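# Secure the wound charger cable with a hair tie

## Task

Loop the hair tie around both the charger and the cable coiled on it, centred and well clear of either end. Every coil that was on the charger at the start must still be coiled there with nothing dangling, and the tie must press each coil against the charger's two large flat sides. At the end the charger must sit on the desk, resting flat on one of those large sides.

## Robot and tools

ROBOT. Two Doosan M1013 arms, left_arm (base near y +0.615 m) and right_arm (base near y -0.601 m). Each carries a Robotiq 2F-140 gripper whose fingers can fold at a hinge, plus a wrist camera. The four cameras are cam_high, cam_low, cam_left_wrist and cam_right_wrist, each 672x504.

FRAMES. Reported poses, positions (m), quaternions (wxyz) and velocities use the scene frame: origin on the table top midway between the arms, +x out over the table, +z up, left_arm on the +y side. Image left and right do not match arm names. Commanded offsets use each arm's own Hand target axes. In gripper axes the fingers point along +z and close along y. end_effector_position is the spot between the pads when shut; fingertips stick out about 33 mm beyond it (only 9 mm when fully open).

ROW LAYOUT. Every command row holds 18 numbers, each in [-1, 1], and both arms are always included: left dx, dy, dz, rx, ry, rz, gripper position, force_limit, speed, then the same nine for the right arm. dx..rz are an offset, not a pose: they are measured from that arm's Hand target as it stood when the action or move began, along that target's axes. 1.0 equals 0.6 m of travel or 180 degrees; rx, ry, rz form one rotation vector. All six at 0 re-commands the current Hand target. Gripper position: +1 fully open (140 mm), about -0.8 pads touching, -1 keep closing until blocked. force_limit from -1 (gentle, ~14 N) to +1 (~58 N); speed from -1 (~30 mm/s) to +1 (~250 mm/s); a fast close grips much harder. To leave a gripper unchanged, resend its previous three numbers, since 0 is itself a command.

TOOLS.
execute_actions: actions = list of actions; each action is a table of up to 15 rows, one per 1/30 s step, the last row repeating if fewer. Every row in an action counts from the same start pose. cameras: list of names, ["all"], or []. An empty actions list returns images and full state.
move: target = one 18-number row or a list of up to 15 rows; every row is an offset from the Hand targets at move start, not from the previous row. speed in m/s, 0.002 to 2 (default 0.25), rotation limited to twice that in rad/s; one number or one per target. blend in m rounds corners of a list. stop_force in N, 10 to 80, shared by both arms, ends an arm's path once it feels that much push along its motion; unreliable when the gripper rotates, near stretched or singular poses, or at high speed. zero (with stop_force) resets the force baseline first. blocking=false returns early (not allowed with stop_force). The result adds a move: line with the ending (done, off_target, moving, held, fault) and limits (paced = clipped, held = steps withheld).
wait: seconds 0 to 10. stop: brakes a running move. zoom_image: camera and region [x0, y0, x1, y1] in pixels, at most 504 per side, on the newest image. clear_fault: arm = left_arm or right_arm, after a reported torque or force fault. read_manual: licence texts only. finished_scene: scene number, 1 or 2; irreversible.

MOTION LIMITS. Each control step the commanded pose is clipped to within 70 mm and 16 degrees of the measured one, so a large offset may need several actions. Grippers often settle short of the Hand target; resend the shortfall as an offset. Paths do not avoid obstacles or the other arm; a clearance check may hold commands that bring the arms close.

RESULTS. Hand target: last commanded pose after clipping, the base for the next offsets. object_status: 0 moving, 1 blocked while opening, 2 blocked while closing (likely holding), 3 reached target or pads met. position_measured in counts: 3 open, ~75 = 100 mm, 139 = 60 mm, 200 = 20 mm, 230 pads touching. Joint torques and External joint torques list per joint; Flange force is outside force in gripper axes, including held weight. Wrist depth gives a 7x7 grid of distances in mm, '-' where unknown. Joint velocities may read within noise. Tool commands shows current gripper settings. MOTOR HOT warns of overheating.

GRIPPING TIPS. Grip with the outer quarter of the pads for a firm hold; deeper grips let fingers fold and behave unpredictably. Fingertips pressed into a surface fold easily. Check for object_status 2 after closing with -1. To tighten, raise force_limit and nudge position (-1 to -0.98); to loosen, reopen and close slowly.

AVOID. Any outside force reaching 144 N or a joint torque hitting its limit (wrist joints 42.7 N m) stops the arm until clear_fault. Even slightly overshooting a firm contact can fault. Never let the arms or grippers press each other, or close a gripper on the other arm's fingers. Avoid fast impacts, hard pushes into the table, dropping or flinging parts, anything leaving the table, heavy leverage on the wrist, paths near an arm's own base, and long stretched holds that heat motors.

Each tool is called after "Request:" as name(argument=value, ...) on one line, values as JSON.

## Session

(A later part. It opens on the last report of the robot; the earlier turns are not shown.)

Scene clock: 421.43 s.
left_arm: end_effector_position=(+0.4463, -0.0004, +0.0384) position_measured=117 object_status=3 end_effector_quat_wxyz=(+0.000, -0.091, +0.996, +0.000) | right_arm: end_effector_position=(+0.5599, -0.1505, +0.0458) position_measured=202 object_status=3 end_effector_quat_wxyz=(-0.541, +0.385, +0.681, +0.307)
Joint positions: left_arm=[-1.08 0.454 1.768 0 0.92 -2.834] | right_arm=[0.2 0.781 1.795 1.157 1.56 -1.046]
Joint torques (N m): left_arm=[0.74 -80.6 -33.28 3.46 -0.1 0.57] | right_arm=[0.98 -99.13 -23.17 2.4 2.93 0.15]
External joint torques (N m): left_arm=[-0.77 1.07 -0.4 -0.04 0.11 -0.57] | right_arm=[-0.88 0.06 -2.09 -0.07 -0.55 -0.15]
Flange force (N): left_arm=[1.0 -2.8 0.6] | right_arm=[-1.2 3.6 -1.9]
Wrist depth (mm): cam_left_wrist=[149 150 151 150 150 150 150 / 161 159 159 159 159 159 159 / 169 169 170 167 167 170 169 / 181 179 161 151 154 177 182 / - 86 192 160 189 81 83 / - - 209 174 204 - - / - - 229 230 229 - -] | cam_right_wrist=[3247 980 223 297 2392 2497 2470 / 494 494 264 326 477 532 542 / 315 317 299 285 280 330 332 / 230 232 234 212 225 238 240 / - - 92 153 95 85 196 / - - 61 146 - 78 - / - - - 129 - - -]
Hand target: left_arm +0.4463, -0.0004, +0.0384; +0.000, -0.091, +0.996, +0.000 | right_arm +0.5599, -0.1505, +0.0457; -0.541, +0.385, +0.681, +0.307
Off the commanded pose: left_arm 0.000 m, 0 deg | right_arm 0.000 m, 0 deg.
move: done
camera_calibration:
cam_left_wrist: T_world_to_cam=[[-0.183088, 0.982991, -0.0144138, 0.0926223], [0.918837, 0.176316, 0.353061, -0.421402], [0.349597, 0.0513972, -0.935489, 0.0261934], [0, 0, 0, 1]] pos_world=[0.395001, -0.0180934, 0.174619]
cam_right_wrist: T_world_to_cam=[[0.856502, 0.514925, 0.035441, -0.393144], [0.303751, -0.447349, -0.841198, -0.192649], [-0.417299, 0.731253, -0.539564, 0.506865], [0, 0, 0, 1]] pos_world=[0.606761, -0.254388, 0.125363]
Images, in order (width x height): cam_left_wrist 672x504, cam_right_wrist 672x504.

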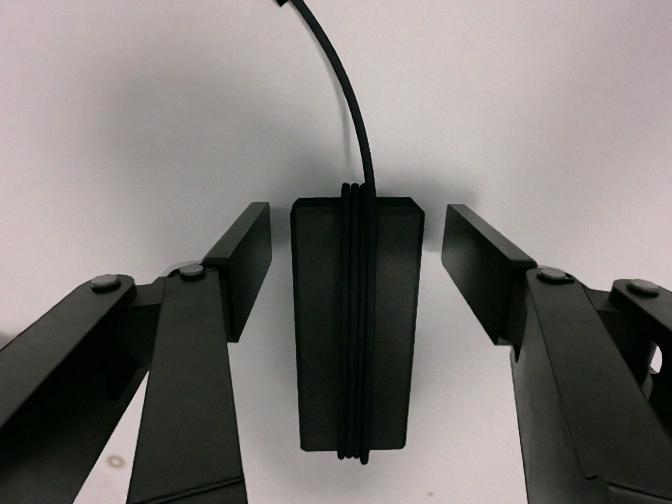

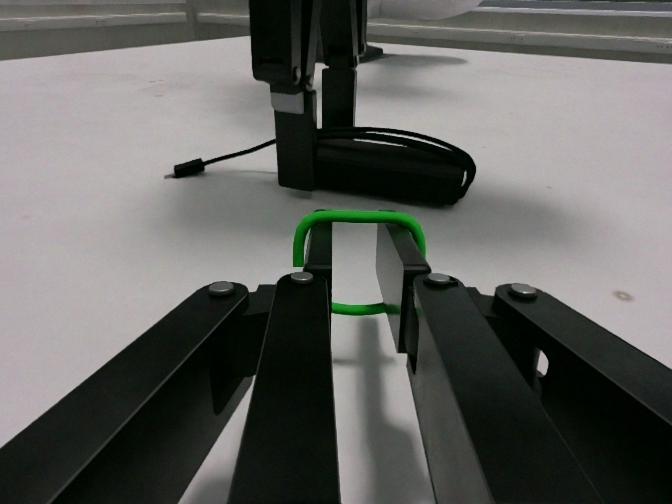

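Request:
move(target=[[0,0,0,0,0,0,-1,0.3,-1,0,0,0,0,0,0,-0.58,0.5,-1],[0,0,-0.1,0,0,0,-1,0.3,-1,0,0,0,0,0,0,-0.58,0.5,-1],[-0.0450,-0.0264,-0.1,0,0,0.3867,-1,0.3,-1,0,0,0,0,0,0,-0.58,0.5,-1],[-0.0450,-0.0264,-0.05,0,0,0.3867,-1,0.3,-1,0,0,0,0,0,0,-0.10,1,-1]], speed=[0.05, 0.06, 0.3, 0.06], blend=[0, 0.003, 0.003, 0], cameras=["cam_left_wrist", "cam_right_wrist", "cam_low"])

Request:
zoom_image(camera="cam_right_wrist", region=[220, 110, 480, 340])

Request:
zoom_image(camera="cam_left_wrist", region=[240, 180, 460, 504])

Scene clock: 458.57 s.
left_arm: end_effector_position=(+0.4757, -0.0111, +0.0684) position_measured=155 object_status=2 end_effector_quat_wxyz=(+0.000, +0.494, +0.870, +0.000) | right_arm: end_effector_position=(+0.5599, -0.1504, +0.0457) position_measured=142 object_status=0 end_effector_quat_wxyz=(-0.541, +0.385, +0.681, +0.307)
Joint positions: left_arm=[-1.052 0.458 1.696 0 0.989 -1.591] | right_arm=[0.2 0.781 1.795 1.157 1.56 -1.046]
Joint torques (N m): left_arm=[0.5 -84.83 -36.52 3.65 -0.18 0.45] | right_arm=[1.29 -101.41 -23.28 2.48 2.9 -0.01]
External joint torques (N m): left_arm=[-0.55 3.34 1.31 -0.03 0.23 -0.45] | right_arm=[-0.97 2.58 -1.89 -0.18 -0.54 0.01]
Flange force (N): left_arm=[-1.9 -1.3 3.6] | right_arm=[-4.6 5.5 -1.9]
Wrist depth (mm): cam_left_wrist=[177 176 177 179 177 175 174 / 189 186 187 187 188 187 187 / 199 200 200 197 197 199 199 / 215 212 133 150 145 210 213 / - 85 86 161 160 81 82 / - 74 56 174 - 58 - / - - - 269 228 - -] | cam_right_wrist=[- - 241 842 248 2738 2582 / 494 520 - 259 530 539 479 / 314 319 321 191 305 330 334 / 230 232 129 223 158 225 240 / - 91 110 184 170 78 90 / - - 141 151 152 - 72 / - - 128 128 129 - -]
Hand target: left_arm +0.4757, -0.0111, +0.0684; +0.000, +0.494, +0.870, +0.000 | right_arm +0.5599, -0.1505, +0.0457; -0.541, +0.385, +0.681, +0.307
Off the commanded pose: left_arm 0.000 m, 0 deg | right_arm 0.000 m, 0 deg.
move: done
camera_calibration:
cam_left_wrist: T_world_to_cam=[[0.857534, 0.514199, -0.0153461, -0.39117], [0.485823, -0.799681, 0.352825, -0.261902], [0.16915, -0.310015, -0.935563, 0.126358], [0, 0, 0, 1]] pos_world=[0.441305, 0.0308739, 0.204619]
cam_right_wrist: T_world_to_cam=[[0.856477, 0.514963, 0.0355135, -0.393128], [0.303825, -0.447304, -0.841195, -0.192683], [-0.417299, 0.731254, -0.539564, 0.506865], [0, 0, 0, 1]] pos_world=[0.606761, -0.254388, 0.125363]
Images, in order (width x height): cam_low 672x504, cam_left_wrist 672x504, cam_right_wrist 672x504.

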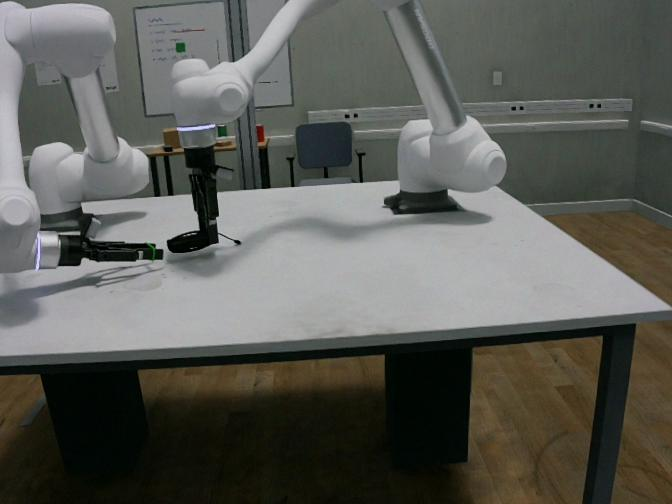

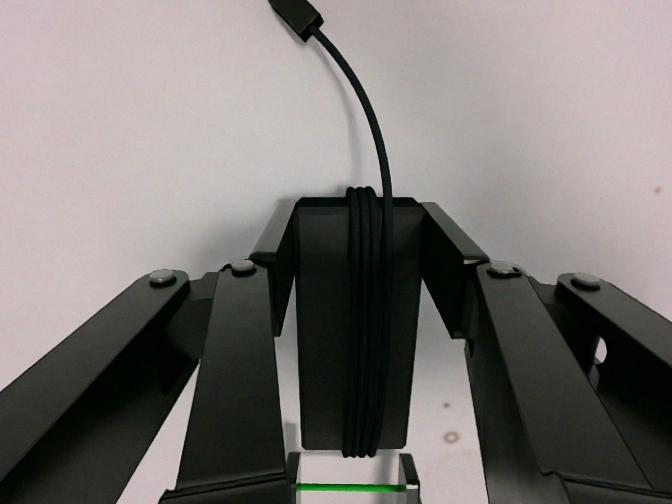

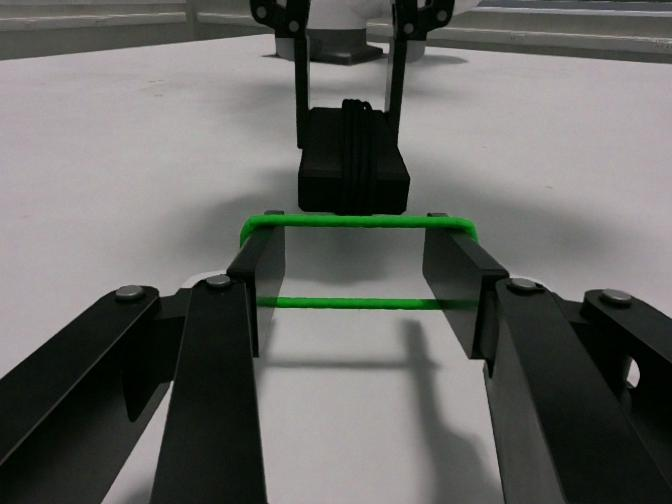

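Scaled by 1.938 from the camera's 672x504 image, which has a finer 960x720 frame.

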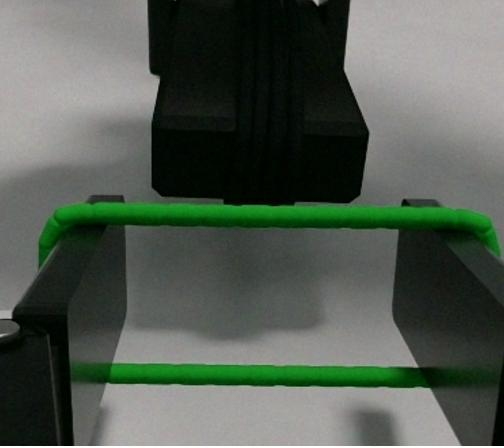

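Scaled by 1.556 from the camera's 672x504 image, which has a finer 960x720 frame.

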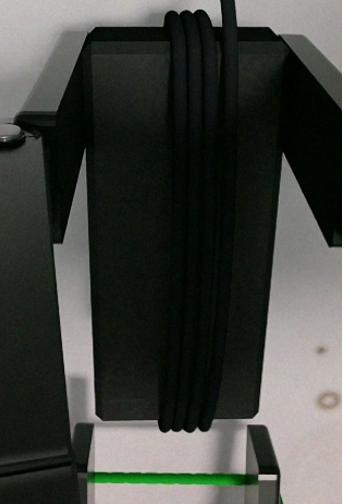

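Request:
move(target=[[0,0,0,0,0,0,-1,0.3,-1,0.0049,0.001,-0.0011,0,0,0,-0.10,1,-1],[0,0,0,0,0,0,-1,0.3,-1,0.0427,0.001,0.1629,0,0,0,-0.10,1,-1]], speed=[0.03, 0.05], stop_force=25, cameras=["cam_left_wrist", "cam_right_wrist", "cam_low"])

Request:
zoom_image(camera="cam_right_wrist", region=[220, 110, 480, 340])

Request:
zoom_image(camera="cam_left_wrist", region=[240, 180, 460, 504])

Request:
zoom_image(camera="cam_low", region=[130, 200, 260, 290])

Scene clock: 521.40 s.
left_arm: end_effector_position=(+0.4757, -0.0111, +0.0684) position_measured=155 object_status=2 end_effector_quat_wxyz=(+0.000, +0.494, +0.870, +0.000) | right_arm: end_effector_position=(+0.5084, -0.0635, +0.0487) position_measured=142 object_status=3 end_effector_quat_wxyz=(-0.541, +0.385, +0.681, +0.307)
Joint positions: left_arm=[-1.052 0.458 1.696 0 0.989 -1.591] | right_arm=[0.334 0.757 1.845 1.271 1.485 -1.046]
Joint torques (N m): left_arm=[0.37 -84.95 -37.44 3.61 -0.57 0.49] | right_arm=[1.89 -98.98 -22.74 2.25 3.18 -0.08]
External joint torques (N m): left_arm=[-0.32 2.97 2.01 0.03 0.62 -0.49] | right_arm=[-1.73 2.43 -2.03 -0.22 -0.81 0.08]
Flange force (N): left_arm=[-0.2 -1.1 3.1] | right_arm=[-4.5 5.7 -2.2]
Wrist depth (mm): cam_left_wrist=[177 177 177 176 176 176 176 / 188 188 188 187 186 187 187 / 200 200 200 195 199 199 198 / 213 210 133 150 149 210 213 / - 85 86 164 165 81 81 / - 74 57 177 177 58 - / - - - 202 190 - -] | cam_right_wrist=[4835 - 152 758 154 154 2738 / 506 462 424 482 170 758 - / 302 324 325 184 291 338 341 / 235 237 126 140 133 243 246 / - 91 94 105 107 78 92 / - - 68 111 145 - 72 / - - 131 132 132 - -]
Hand target: left_arm +0.4757, -0.0111, +0.0684; +0.000, +0.494, +0.870, +0.000 | right_arm +0.5084, -0.0635, +0.0487; -0.541, +0.385, +0.681, +0.307
Off the commanded pose: left_arm 0.000 m, 0 deg | right_arm 0.000 m, 0 deg.
move: done
camera_calibration:
cam_left_wrist: T_world_to_cam=[[0.857534, 0.514199, -0.0153463, -0.391169], [0.485823, -0.799681, 0.352825, -0.261902], [0.16915, -0.310015, -0.935563, 0.126358], [0, 0, 0, 1]] pos_world=[0.441305, 0.0308739, 0.204619]
cam_right_wrist: T_world_to_cam=[[0.856477, 0.514963, 0.0355135, -0.393962], [0.303825, -0.447304, -0.841195, -0.135672], [-0.417299, 0.731254, -0.539564, 0.423488], [0, 0, 0, 1]] pos_world=[0.555361, -0.167488, 0.128363]
Images, in order (width x height): cam_low 672x504, cam_left_wrist 672x504, cam_right_wrist 672x504.

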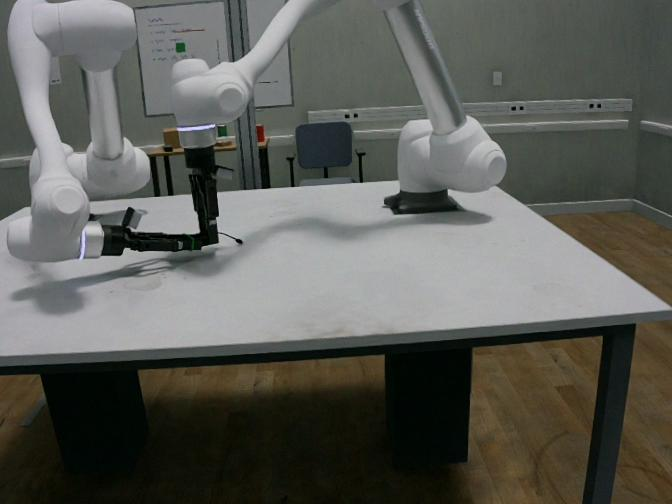

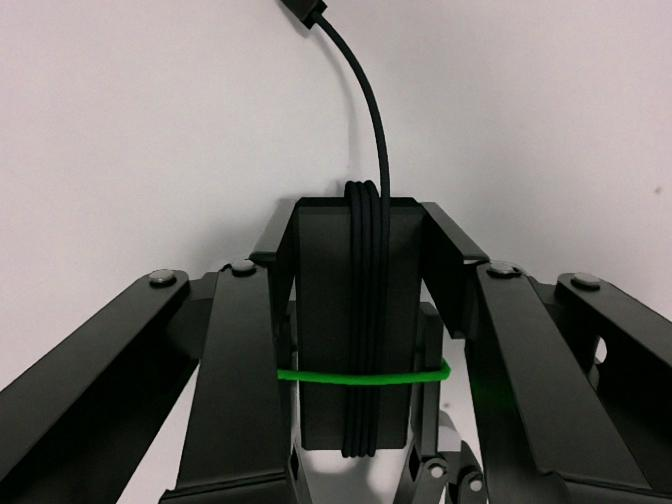

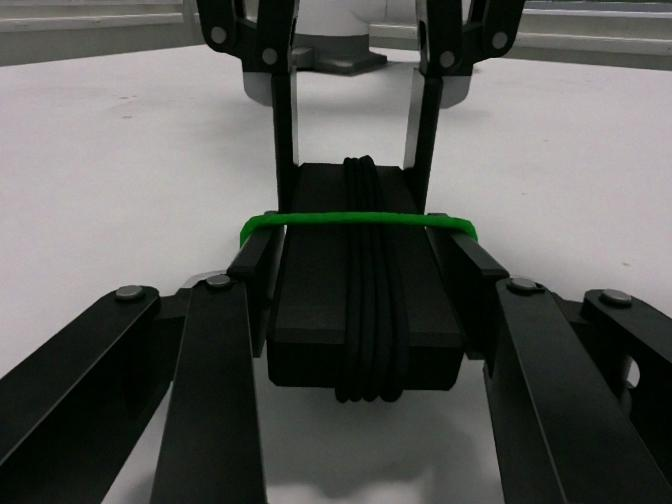

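Scaled by 1.938 from the camera's 672x504 image, which has a finer 960x720 frame.

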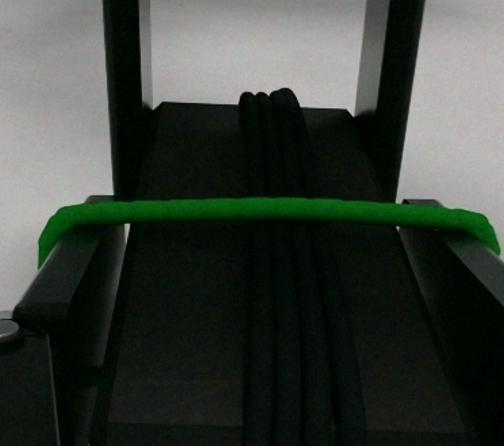

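Scaled by 1.556 from the camera's 672x504 image, which has a finer 960x720 frame.

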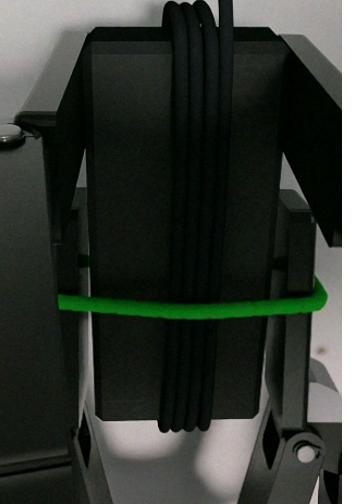

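Scaled by 3.877 from the camera's 672x504 image, which has a finer 960x720 frame.

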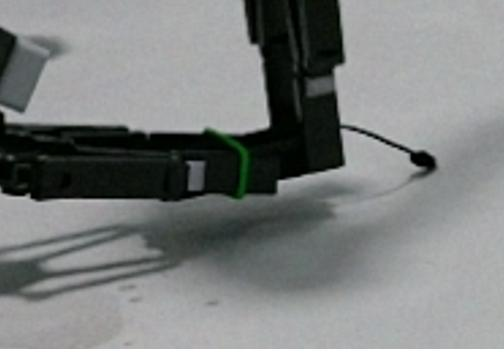

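Request:
move(target=[0,0,0.0475,0,0,0,-1,0.3,-1,-0.0409,0,0.00945,0,0,0,-0.10,1,-1], speed=0.02, stop_force=12, cameras=["cam_left_wrist", "cam_right_wrist"])

Request:
zoom_image(camera="cam_right_wrist", region=[220, 110, 480, 340])

Request:
zoom_image(camera="cam_left_wrist", region=[240, 180, 460, 504])

Scene clock: 558.67 s.
left_arm: end_effector_position=(+0.4757, -0.0111, +0.0399) position_measured=155 object_status=2 end_effector_quat_wxyz=(+0.000, +0.494, +0.870, +0.000) | right_arm: end_effector_position=(+0.5085, -0.0635, +0.0235) position_measured=142 object_status=3 end_effector_quat_wxyz=(-0.541, +0.385, +0.681, +0.307)
Joint positions: left_arm=[-1.052 0.484 1.715 0 0.943 -1.59] | right_arm=[0.335 0.794 1.842 1.274 1.475 -1.078]
Joint torques (N m): left_arm=[1.04 -81.45 -33.11 3.66 -0.27 0.45] | right_arm=[2.16 -101.51 -21.83 2.17 3.63 -0.04]
External joint torques (N m): left_arm=[-1.01 -1.74 -1.19 -0.13 0.31 -0.45] | right_arm=[-2.08 3.22 -1.77 -0.26 -1.22 0.04]
Flange force (N): left_arm=[-0.5 -1.9 -2.9] | right_arm=[-6.0 5.4 -2.1]
Wrist depth (mm): cam_left_wrist=[152 151 151 151 151 151 151 / 163 160 160 161 161 160 162 / 171 171 171 169 169 171 170 / 187 183 133 148 147 180 182 / - 85 86 162 164 81 81 / - 74 56 171 180 57 - / - - - 231 196 - -] | cam_right_wrist=[778 - 154 745 156 151 2643 / 406 413 339 430 169 389 393 / 258 261 246 181 234 271 273 / 189 200 130 139 134 196 197 / - 91 106 105 112 78 92 / - - 68 116 116 - 72 / - - - 106 106 - -]
Hand target: left_arm +0.4757, -0.0111, +0.0399; +0.000, +0.494, +0.870, +0.000 | right_arm +0.5085, -0.0635, +0.0235; -0.541, +0.385, +0.681, +0.307
Off the commanded pose: left_arm 0.000 m, 0 deg | right_arm 0.000 m, 0 deg.
move: done
camera_calibration:
cam_left_wrist: T_world_to_cam=[[0.857534, 0.514199, -0.0153461, -0.391607], [0.485823, -0.799681, 0.352825, -0.251846], [0.16915, -0.310015, -0.935563, 0.0996947], [0, 0, 0, 1]] pos_world=[0.441305, 0.0308739, 0.176119]
cam_right_wrist: T_world_to_cam=[[0.856477, 0.514963, 0.0355135, -0.393118], [0.303825, -0.447304, -0.841195, -0.156826], [-0.417299, 0.731254, -0.539564, 0.409818], [0, 0, 0, 1]] pos_world=[0.555361, -0.167388, 0.103163]
Images, in order (width x height): cam_left_wrist 672x504, cam_right_wrist 672x504.

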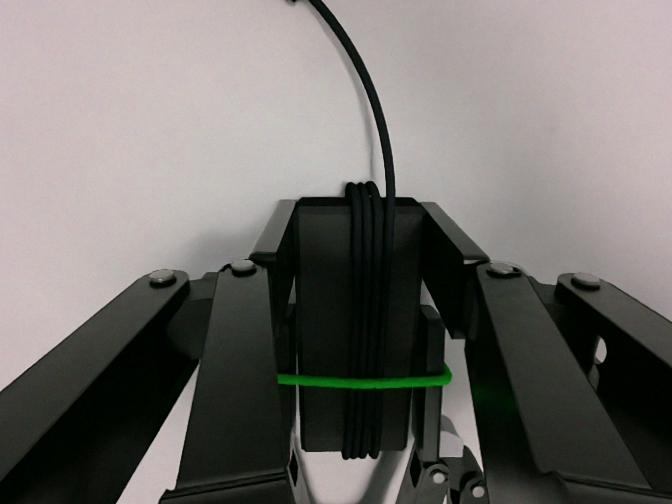

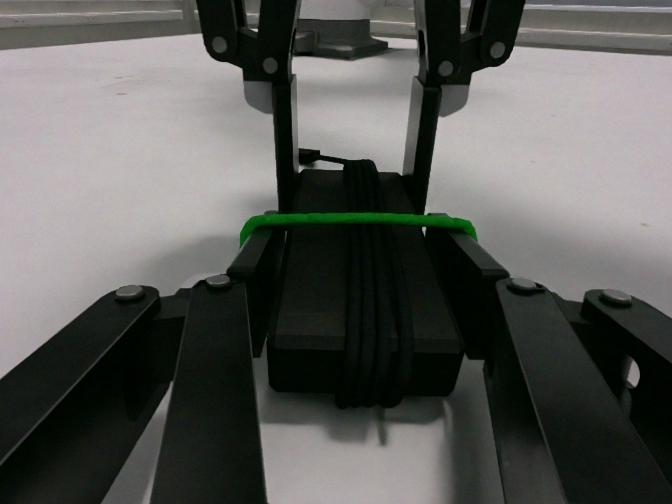

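Scaled by 1.938 from the camera's 672x504 image, which has a finer 960x720 frame.

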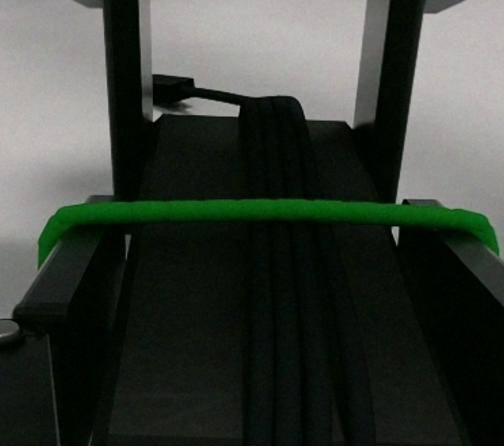

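Scaled by 1.556 from the camera's 672x504 image, which has a finer 960x720 frame.

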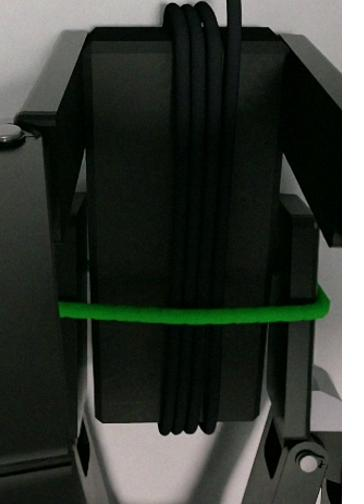

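Request:
move(target=[[0,0,0,0,0,0,-0.01,0.3,-1,0,0,0,0,0,0,-0.10,1,-1],[0,0,-0.0947,0,0,0,-0.01,0.3,-1,0,0,0,0,0,0,-0.10,1,-1],[-0.0933,0.0015,-0.0947,0,-0.0722,0,0.30,0.3,-0.5,0,0,0,0,0,0,-0.10,1,-1]], speed=[0.05, 0.08, 0.12], blend=[0, 0.01, 0], cameras=["cam_left_wrist", "cam_right_wrist"])

Request:
zoom_image(camera="cam_left_wrist", region=[200, 100, 500, 400])

Request:
zoom_image(camera="cam_right_wrist", region=[200, 80, 520, 340])

Scene clock: 591.47 s.
left_arm: end_effector_position=(+0.5052, -0.0587, +0.0967) position_measured=91 object_status=0 end_effector_quat_wxyz=(+0.098, +0.491, +0.864, -0.056) | right_arm: end_effector_position=(+0.5085, -0.0635, +0.0235) position_measured=141 object_status=3 end_effector_quat_wxyz=(-0.541, +0.385, +0.681, +0.307)
Joint positions: left_arm=[-1.051 0.415 1.721 0.006 0.78 -1.594] | right_arm=[0.335 0.794 1.842 1.274 1.475 -1.078]
Joint torques (N m): left_arm=[0.22 -80.48 -36.38 3.67 -0.68 0.48] | right_arm=[1.52 -101.54 -21.94 2.22 3.5 -0.07]
External joint torques (N m): left_arm=[-0.13 1.03 -0.24 0.04 0.1 -0.48] | right_arm=[-1.64 3.24 -1.66 -0.3 -1.09 0.07]
Flange force (N): left_arm=[-1.8 -0.9 1.0] | right_arm=[-5.8 5.4 -1.6]
Wrist depth (mm): cam_left_wrist=[187 190 188 163 180 187 186 / 205 205 206 178 201 204 204 / 228 229 223 195 218 226 226 / 257 245 148 215 213 130 247 / - 80 227 277 233 110 82 / - - 320 240 255 - - / - - 406 250 388 - -] | cam_right_wrist=[3551 99 1093 753 699 104 2470 / 365 337 378 492 436 117 446 / 258 261 263 195 269 271 273 / 189 201 126 137 134 195 197 / - 91 107 105 109 78 92 / - - 109 116 117 - 72 / - - - 106 106 - -]
Hand target: left_arm +0.5052, -0.0587, +0.0967; +0.098, +0.491, +0.864, -0.056 | right_arm +0.5085, -0.0635, +0.0235; -0.541, +0.385, +0.681, +0.307
Off the commanded pose: left_arm 0.000 m, 0 deg | right_arm 0.000 m, 0 deg.
move: done
camera_calibration:
cam_left_wrist: T_world_to_cam=[[0.859295, 0.511244, -0.0155334, -0.392561], [0.432987, -0.710924, 0.554174, -0.31188], [0.272275, -0.482925, -0.832256, 0.0608275], [0, 0, 0, 1]] pos_world=[0.455804, 0.00834694, 0.217362]
cam_right_wrist: T_world_to_cam=[[0.856477, 0.514963, 0.0355135, -0.393118], [0.303825, -0.447304, -0.841195, -0.156826], [-0.417299, 0.731254, -0.539564, 0.409818], [0, 0, 0, 1]] pos_world=[0.555361, -0.167388, 0.103163]
Images, in order (width x height): cam_left_wrist 672x504, cam_right_wrist 672x504.

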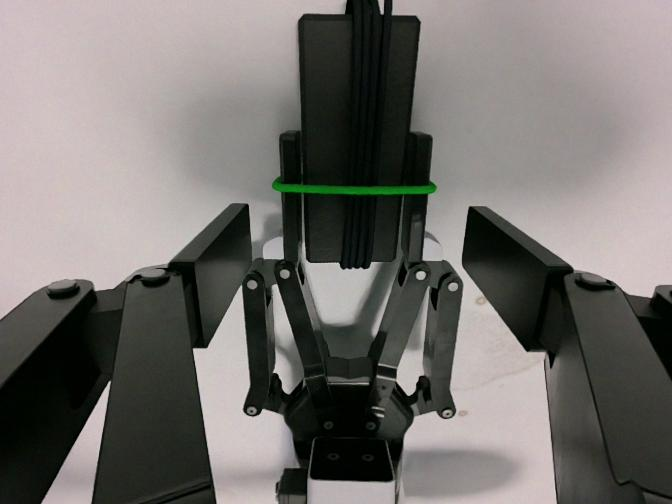

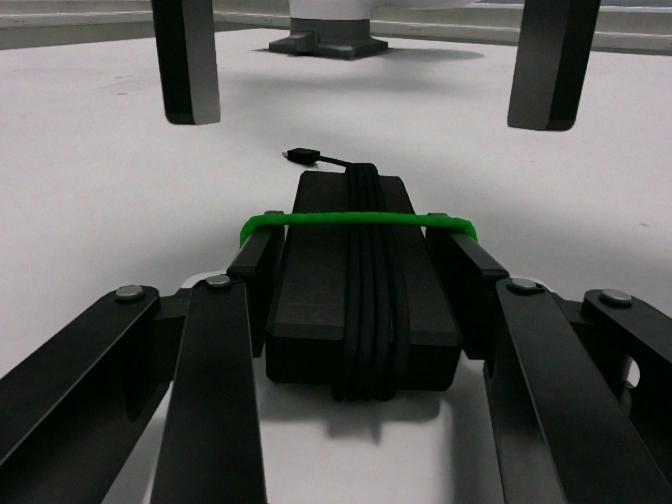

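Scaled by 1.680 from the camera's 672x504 image, which has a finer 960x720 frame.

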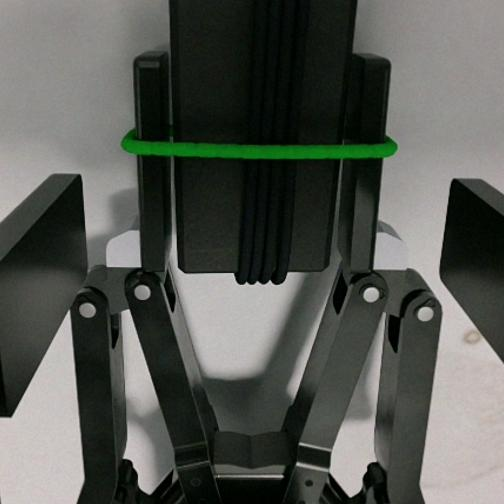

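Scaled by 1.575 from the camera's 672x504 image, which has a finer 960x720 frame.

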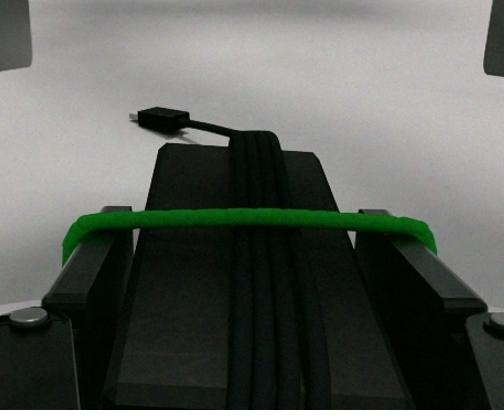

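Request:
zoom_image(camera="cam_left_wrist", region=[260, 120, 330, 220])

Request:
zoom_image(camera="cam_right_wrist", region=[230, 190, 300, 290])

Scaled by 5.040 from the camera's 672x504 image, which has a finer 960x720 frame.

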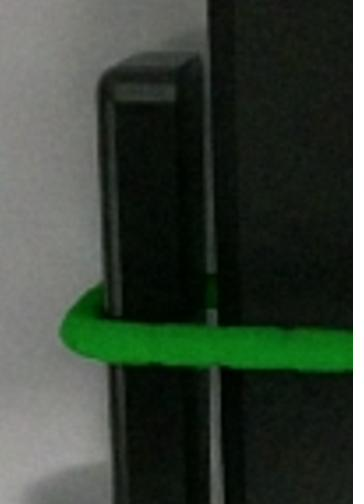

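Scaled by 5.040 from the camera's 672x504 image, which has a finer 960x720 frame.

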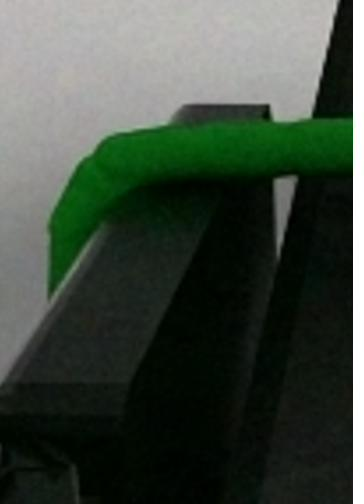

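Request:
move(target=[0.0048,0.0875,-0.0075,0,0,-0.5,-1,-0.5,0,0,0,0,0,0,0,-0.10,1,-1], speed=0.3, cameras=["cam_left_wrist", "cam_right_wrist"])

Request:
zoom_image(camera="cam_left_wrist", region=[100, 100, 480, 400])

Scene clock: 994.43 s.
left_arm: end_effector_position=(+0.5484, -0.0285, +0.1004) position_measured=233 object_status=3 end_effector_quat_wxyz=(+0.030, -0.264, +0.958, -0.109) | right_arm: end_effector_position=(+0.5085, -0.0635, +0.0235) position_measured=141 object_status=3 end_effector_quat_wxyz=(-0.541, +0.385, +0.681, +0.307)
Joint positions: left_arm=[-0.978 0.411 1.719 -0.017 0.786 -3.077] | right_arm=[0.335 0.794 1.842 1.274 1.475 -1.078]
Joint torques (N m): left_arm=[1.26 -79.53 -36.47 3.59 -0.66 0.52] | right_arm=[1.52 -101.48 -21.98 2.23 3.42 -0.03]
External joint torques (N m): left_arm=[-1.28 1.08 -0.26 0.05 0.02 -0.53] | right_arm=[-1.04 3.11 -1.62 -0.34 -1.01 0.03]
Flange force (N): left_arm=[2.5 -2.0 1.2] | right_arm=[-5.5 5.3 -0.9]
Wrist depth (mm): cam_left_wrist=[175 187 180 184 179 187 181 / 183 190 233 188 180 180 191 / 283 207 203 204 225 212 200 / 306 289 262 119 231 226 214 / 333 309 81 81 87 81 227 / - - - - - 67 62 / - - - - - - -] | cam_right_wrist=[792 631 3987 760 - 108 109 / 407 413 421 428 435 113 394 / 258 261 263 187 269 271 279 / 189 200 129 137 134 196 197 / - 91 107 105 108 78 92 / - - 109 116 117 - 72 / - - - 106 106 - -]
Hand target: left_arm +0.5483, -0.0285, +0.1004; +0.030, -0.264, +0.958, -0.109 | right_arm +0.5085, -0.0635, +0.0235; -0.541, +0.385, +0.681, +0.307
Off the commanded pose: left_arm 0.000 m, 0 deg | right_arm 0.000 m, 0 deg.
move: done
camera_calibration:
cam_left_wrist: T_world_to_cam=[[-0.499553, 0.832732, -0.238754, 0.331724], [0.759075, 0.553584, 0.342565, -0.432727], [0.417436, -0.0101031, -0.90865, 0.00832283], [0, 0, 0, 1]] pos_world=[0.490711, -0.0366028, 0.235]
cam_right_wrist: T_world_to_cam=[[0.856477, 0.514963, 0.0355135, -0.393118], [0.303825, -0.447304, -0.841195, -0.156826], [-0.417299, 0.731254, -0.539564, 0.409818], [0, 0, 0, 1]] pos_world=[0.555361, -0.167388, 0.103163]
Images, in order (width x height): cam_left_wrist 672x504, cam_right_wrist 672x504.

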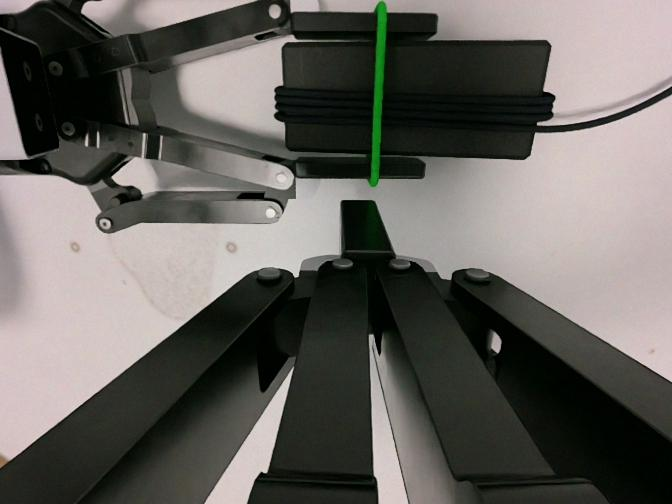

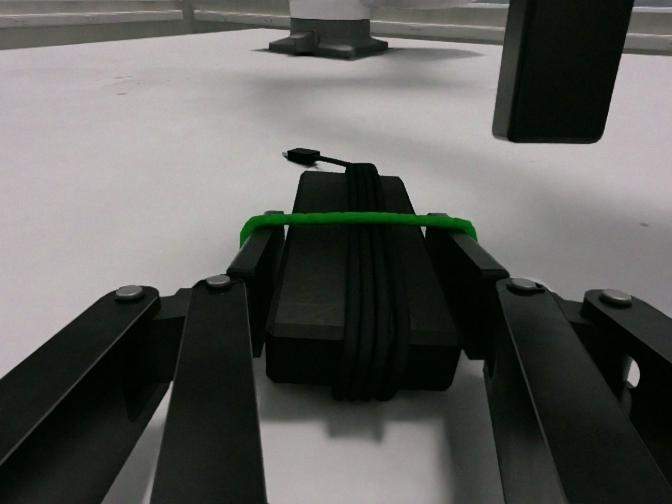

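Scaled by 1.326 from the camera's 672x504 image, which has a finer 960x720 frame.

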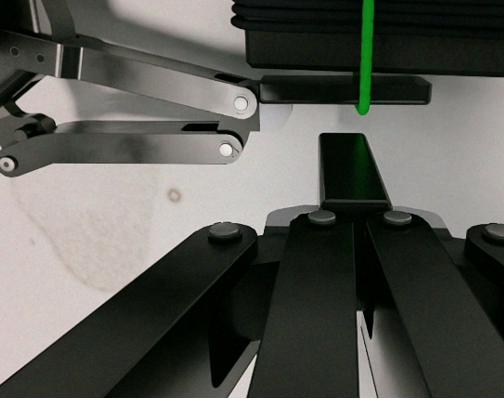

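Request:
move(target=[[0.0043,-0.0025,0,0,0,0,-1,-0.5,0,0,0,0,0,0,0,-0.10,1,-1],[0.0043,-0.0025,0.1008,0,0,0,-1,-0.5,0,0,0,0,0,0,0,-0.10,1,-1],[0.0043,0.0148,0.1008,0,0,0,-1,-0.5,0,0,0,0,0,0,0,-0.10,1,-1],[0.0043,0.0098,0.1008,0,0,0,-1,-0.5,0,0,0,0,0,0,0,-0.10,1,-1],[0.0043,0.0098,0,0,0,0,-1,-0.5,0,0,0,0,0,0,0,-0.10,1,-1],[0.178,-0.0025,0,0,0,0,-1,-0.5,0,0,0,0,0,0,0,-0.10,1,-1]], speed=[0.05, 0.05, 0.015, 0.03, 0.08, 0.15], blend=[0, 0, 0, 0, 0.003, 0], cameras=["cam_left_wrist", "cam_right_wrist"])

Request:
zoom_image(camera="cam_left_wrist", region=[200, 60, 500, 300])

Request:
zoom_image(camera="cam_right_wrist", region=[200, 80, 520, 340])

Scene clock: 1058.00 s.
left_arm: end_effector_position=(+0.4574, -0.0845, +0.1008) position_measured=233 object_status=3 end_effector_quat_wxyz=(+0.030, -0.264, +0.958, -0.109) | right_arm: end_effector_position=(+0.5085, -0.0635, +0.0235) position_measured=141 object_status=3 end_effector_quat_wxyz=(-0.541, +0.385, +0.681, +0.307)
Joint positions: left_arm=[-1.126 0.409 1.721 0.029 0.787 -3.255] | right_arm=[0.335 0.794 1.842 1.274 1.475 -1.078]
Joint torques (N m): left_arm=[-0.75 -79.19 -36.55 3.72 -0.76 0.49] | right_arm=[1.32 -101.66 -22.15 2.24 3.44 -0.08]
External joint torques (N m): left_arm=[0.81 0.7 -0.19 -0.01 0.12 -0.5] | right_arm=[-1.7 3.52 -1.45 -0.31 -1.04 0.08]
Flange force (N): left_arm=[-0.2 -1.4 0.6] | right_arm=[-6.2 5.2 -1.6]
Wrist depth (mm): cam_left_wrist=[244 232 220 209 200 191 181 / 262 249 234 222 211 201 191 / 282 256 244 235 225 213 203 / 213 214 212 119 216 225 214 / 218 222 81 81 87 81 225 / - - - - - 67 62 / - - - - - - -] | cam_right_wrist=[- 106 809 763 867 2582 2841 / 403 111 421 379 434 443 397 / 258 261 263 194 269 272 273 / 189 200 126 137 134 195 197 / - 90 107 106 109 78 92 / - - 68 116 117 - 72 / - - - 106 106 - -]
Hand target: left_arm +0.4574, -0.0845, +0.1008; +0.030, -0.264, +0.958, -0.109 | right_arm +0.5085, -0.0635, +0.0235; -0.541, +0.385, +0.681, +0.307
Off the commanded pose: left_arm 0.000 m, 0 deg | right_arm 0.000 m, 0 deg.
move: done
camera_calibration:
cam_left_wrist: T_world_to_cam=[[-0.499553, 0.832732, -0.238754, 0.332969], [0.759075, 0.553584, 0.342565, -0.332753], [0.417436, -0.0101031, -0.90865, 0.0460163], [0, 0, 0, 1]] pos_world=[0.399711, -0.0926028, 0.2353]
cam_right_wrist: T_world_to_cam=[[0.856502, 0.514925, 0.035441, -0.393132], [0.303751, -0.447349, -0.841198, -0.156792], [-0.417299, 0.731253, -0.539564, 0.409818], [0, 0, 0, 1]] pos_world=[0.555361, -0.167388, 0.103163]
Images, in order (width x height): cam_left_wrist 672x504, cam_right_wrist 672x504.

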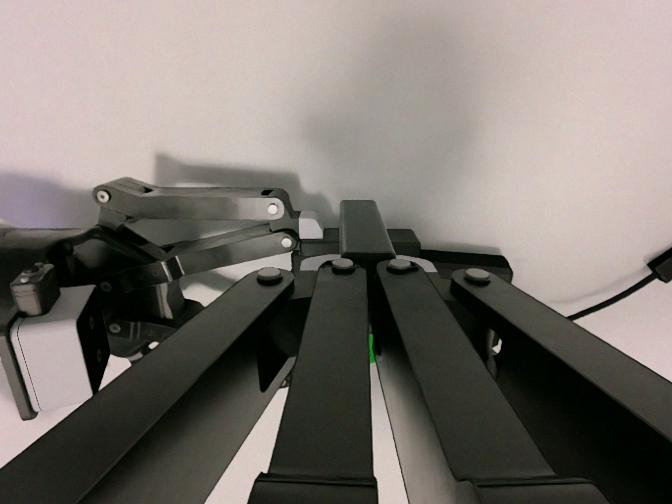

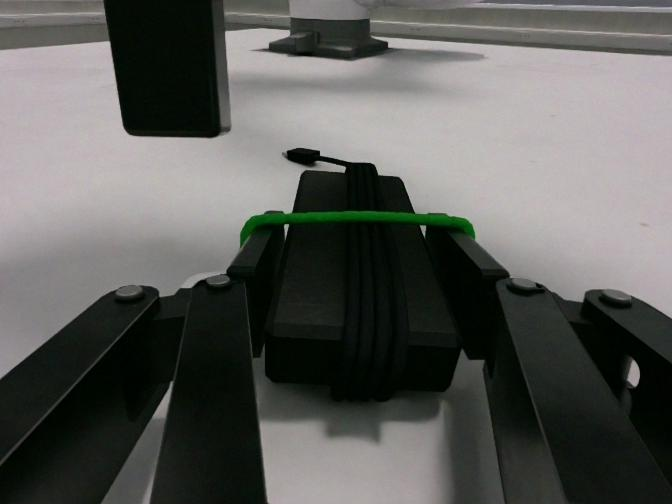

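Scaled by 1.680 from the camera's 672x504 image, which has a finer 960x720 frame.

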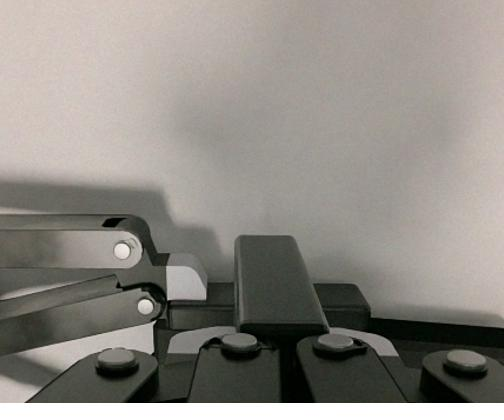

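Scaled by 1.575 from the camera's 672x504 image, which has a finer 960x720 frame.

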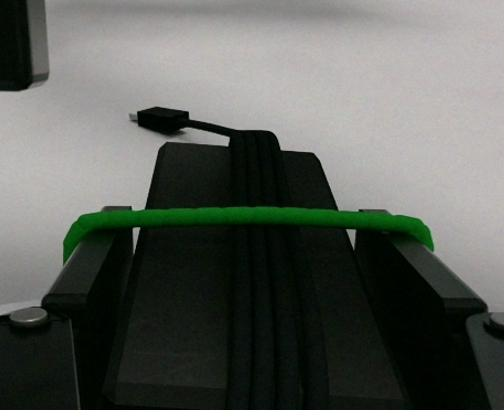

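Request:
zoom_image(camera="cam_right_wrist", region=[420, 190, 490, 290])

Request:
zoom_image(camera="cam_right_wrist", region=[230, 190, 300, 290])

Scaled by 5.040 from the camera's 672x504 image, which has a finer 960x720 frame.

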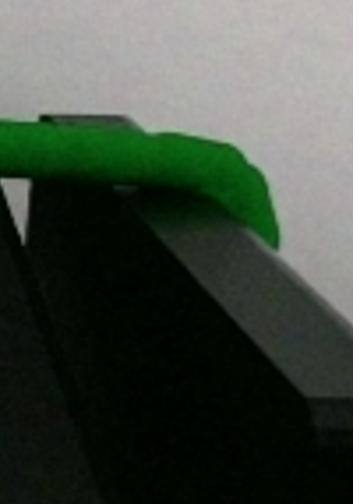

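Scaled by 5.040 from the camera's 672x504 image, which has a finer 960x720 frame.

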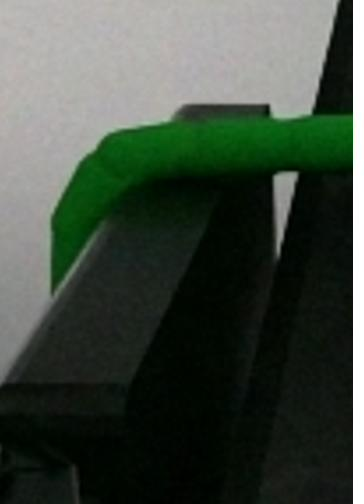

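Request:
move(target=[[-0.001,0,0,0,0,0,-1,-0.5,0,0,0,0,0,0,0,-0.10,1,-1],[-0.001,0,0.1008,0,0,0,-1,-0.5,0,0,0,0,0,0,0,-0.10,1,-1],[-0.001,0.0248,0.1008,0,0,0,-1,-0.5,0,0,0,0,0,0,0,-0.10,1,-1],[-0.001,0.0190,0.1008,0,0,0,-1,-0.5,0,0,0,0,0,0,0,-0.10,1,-1],[-0.001,0.0190,0,0,0,0,-1,-0.5,0,0,0,0,0,0,0,-0.10,1,-1],[-0.0905,-0.0023,0.0075,0,0,0.5,-1,-0.5,0,0,0,0,0,0,0,-0.10,1,-1]], speed=[0.05, 0.05, 0.015, 0.03, 0.08, 0.35], blend=[0, 0, 0, 0, 0.003, 0], cameras=["cam_left_wrist", "cam_right_wrist"])

Request:
zoom_image(camera="cam_left_wrist", region=[230, 100, 480, 320])

Request:
zoom_image(camera="cam_right_wrist", region=[220, 170, 500, 300])

Scene clock: 1130.23 s.
left_arm: end_effector_position=(+0.5052, -0.0587, +0.0967) position_measured=233 object_status=3 end_effector_quat_wxyz=(+0.098, +0.491, +0.864, -0.056) | right_arm: end_effector_position=(+0.5085, -0.0635, +0.0235) position_measured=141 object_status=3 end_effector_quat_wxyz=(-0.541, +0.385, +0.681, +0.307)
Joint positions: left_arm=[-1.051 0.415 1.721 0.006 0.78 -1.594] | right_arm=[0.335 0.794 1.842 1.274 1.475 -1.078]
Joint torques (N m): left_arm=[0.63 -79.3 -36.3 3.69 -0.67 0.54] | right_arm=[0.73 -101.33 -21.79 2.19 3.4 -0.03]
External joint torques (N m): left_arm=[-0.7 0.85 -0.1 0 0.09 -0.54] | right_arm=[-0.33 3.01 -1.82 -0.29 -0.99 0.03]
Flange force (N): left_arm=[-1.2 -1.8 0.8] | right_arm=[-5.2 5.9 0.0]
Wrist depth (mm): cam_left_wrist=[188 191 187 163 180 186 185 / 206 205 206 170 202 205 204 / 229 228 223 193 196 227 226 / 258 257 244 112 200 248 254 / 293 277 80 81 87 76 283 / - - - - - 67 62 / - - - - - - -] | cam_right_wrist=[- 748 1047 99 708 2525 2470 / 405 468 422 - 433 441 446 / 259 260 263 180 269 272 274 / 189 200 130 137 134 195 197 / - 91 107 105 112 - 92 / - - 68 116 117 - 72 / - - - 106 106 - -]
Hand target: left_arm +0.5052, -0.0587, +0.0967; +0.098, +0.491, +0.864, -0.056 | right_arm +0.5085, -0.0635, +0.0235; -0.541, +0.385, +0.681, +0.307
Off the commanded pose: left_arm 0.000 m, 0 deg | right_arm 0.000 m, 0 deg.
move: done
camera_calibration:
cam_left_wrist: T_world_to_cam=[[0.859272, 0.511285, -0.0154619, -0.392566], [0.432975, -0.710903, 0.55421, -0.311882], [0.272367, -0.482912, -0.832233, 0.0607805], [0, 0, 0, 1]] pos_world=[0.455804, 0.00834691, 0.217362]
cam_right_wrist: T_world_to_cam=[[0.856502, 0.514925, 0.035441, -0.393132], [0.303751, -0.447349, -0.841198, -0.156792], [-0.417299, 0.731253, -0.539564, 0.409818], [0, 0, 0, 1]] pos_world=[0.555361, -0.167388, 0.103163]
Images, in order (width x height): cam_left_wrist 672x504, cam_right_wrist 672x504.

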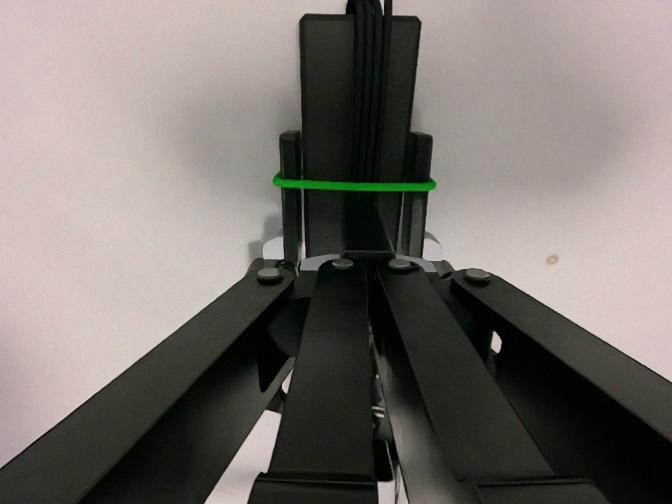

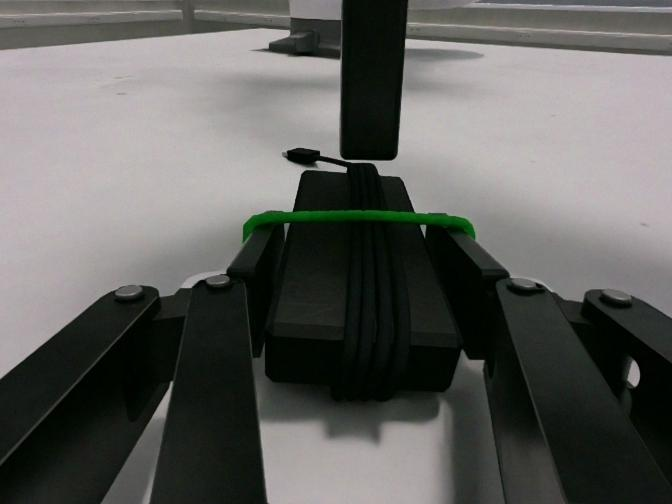

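Scaled by 2.016 from the camera's 672x504 image, which has a finer 960x720 frame.

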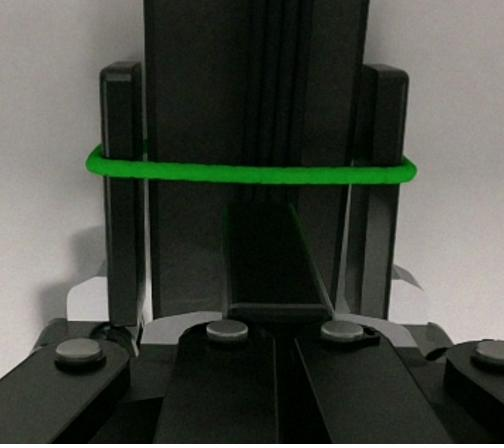

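Scaled by 1.800 from the camera's 672x504 image, which has a finer 960x720 frame.

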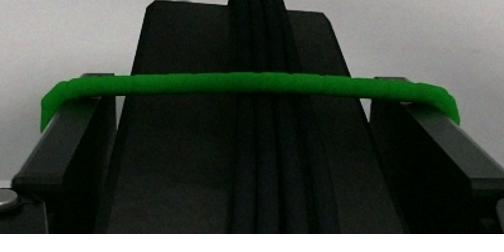

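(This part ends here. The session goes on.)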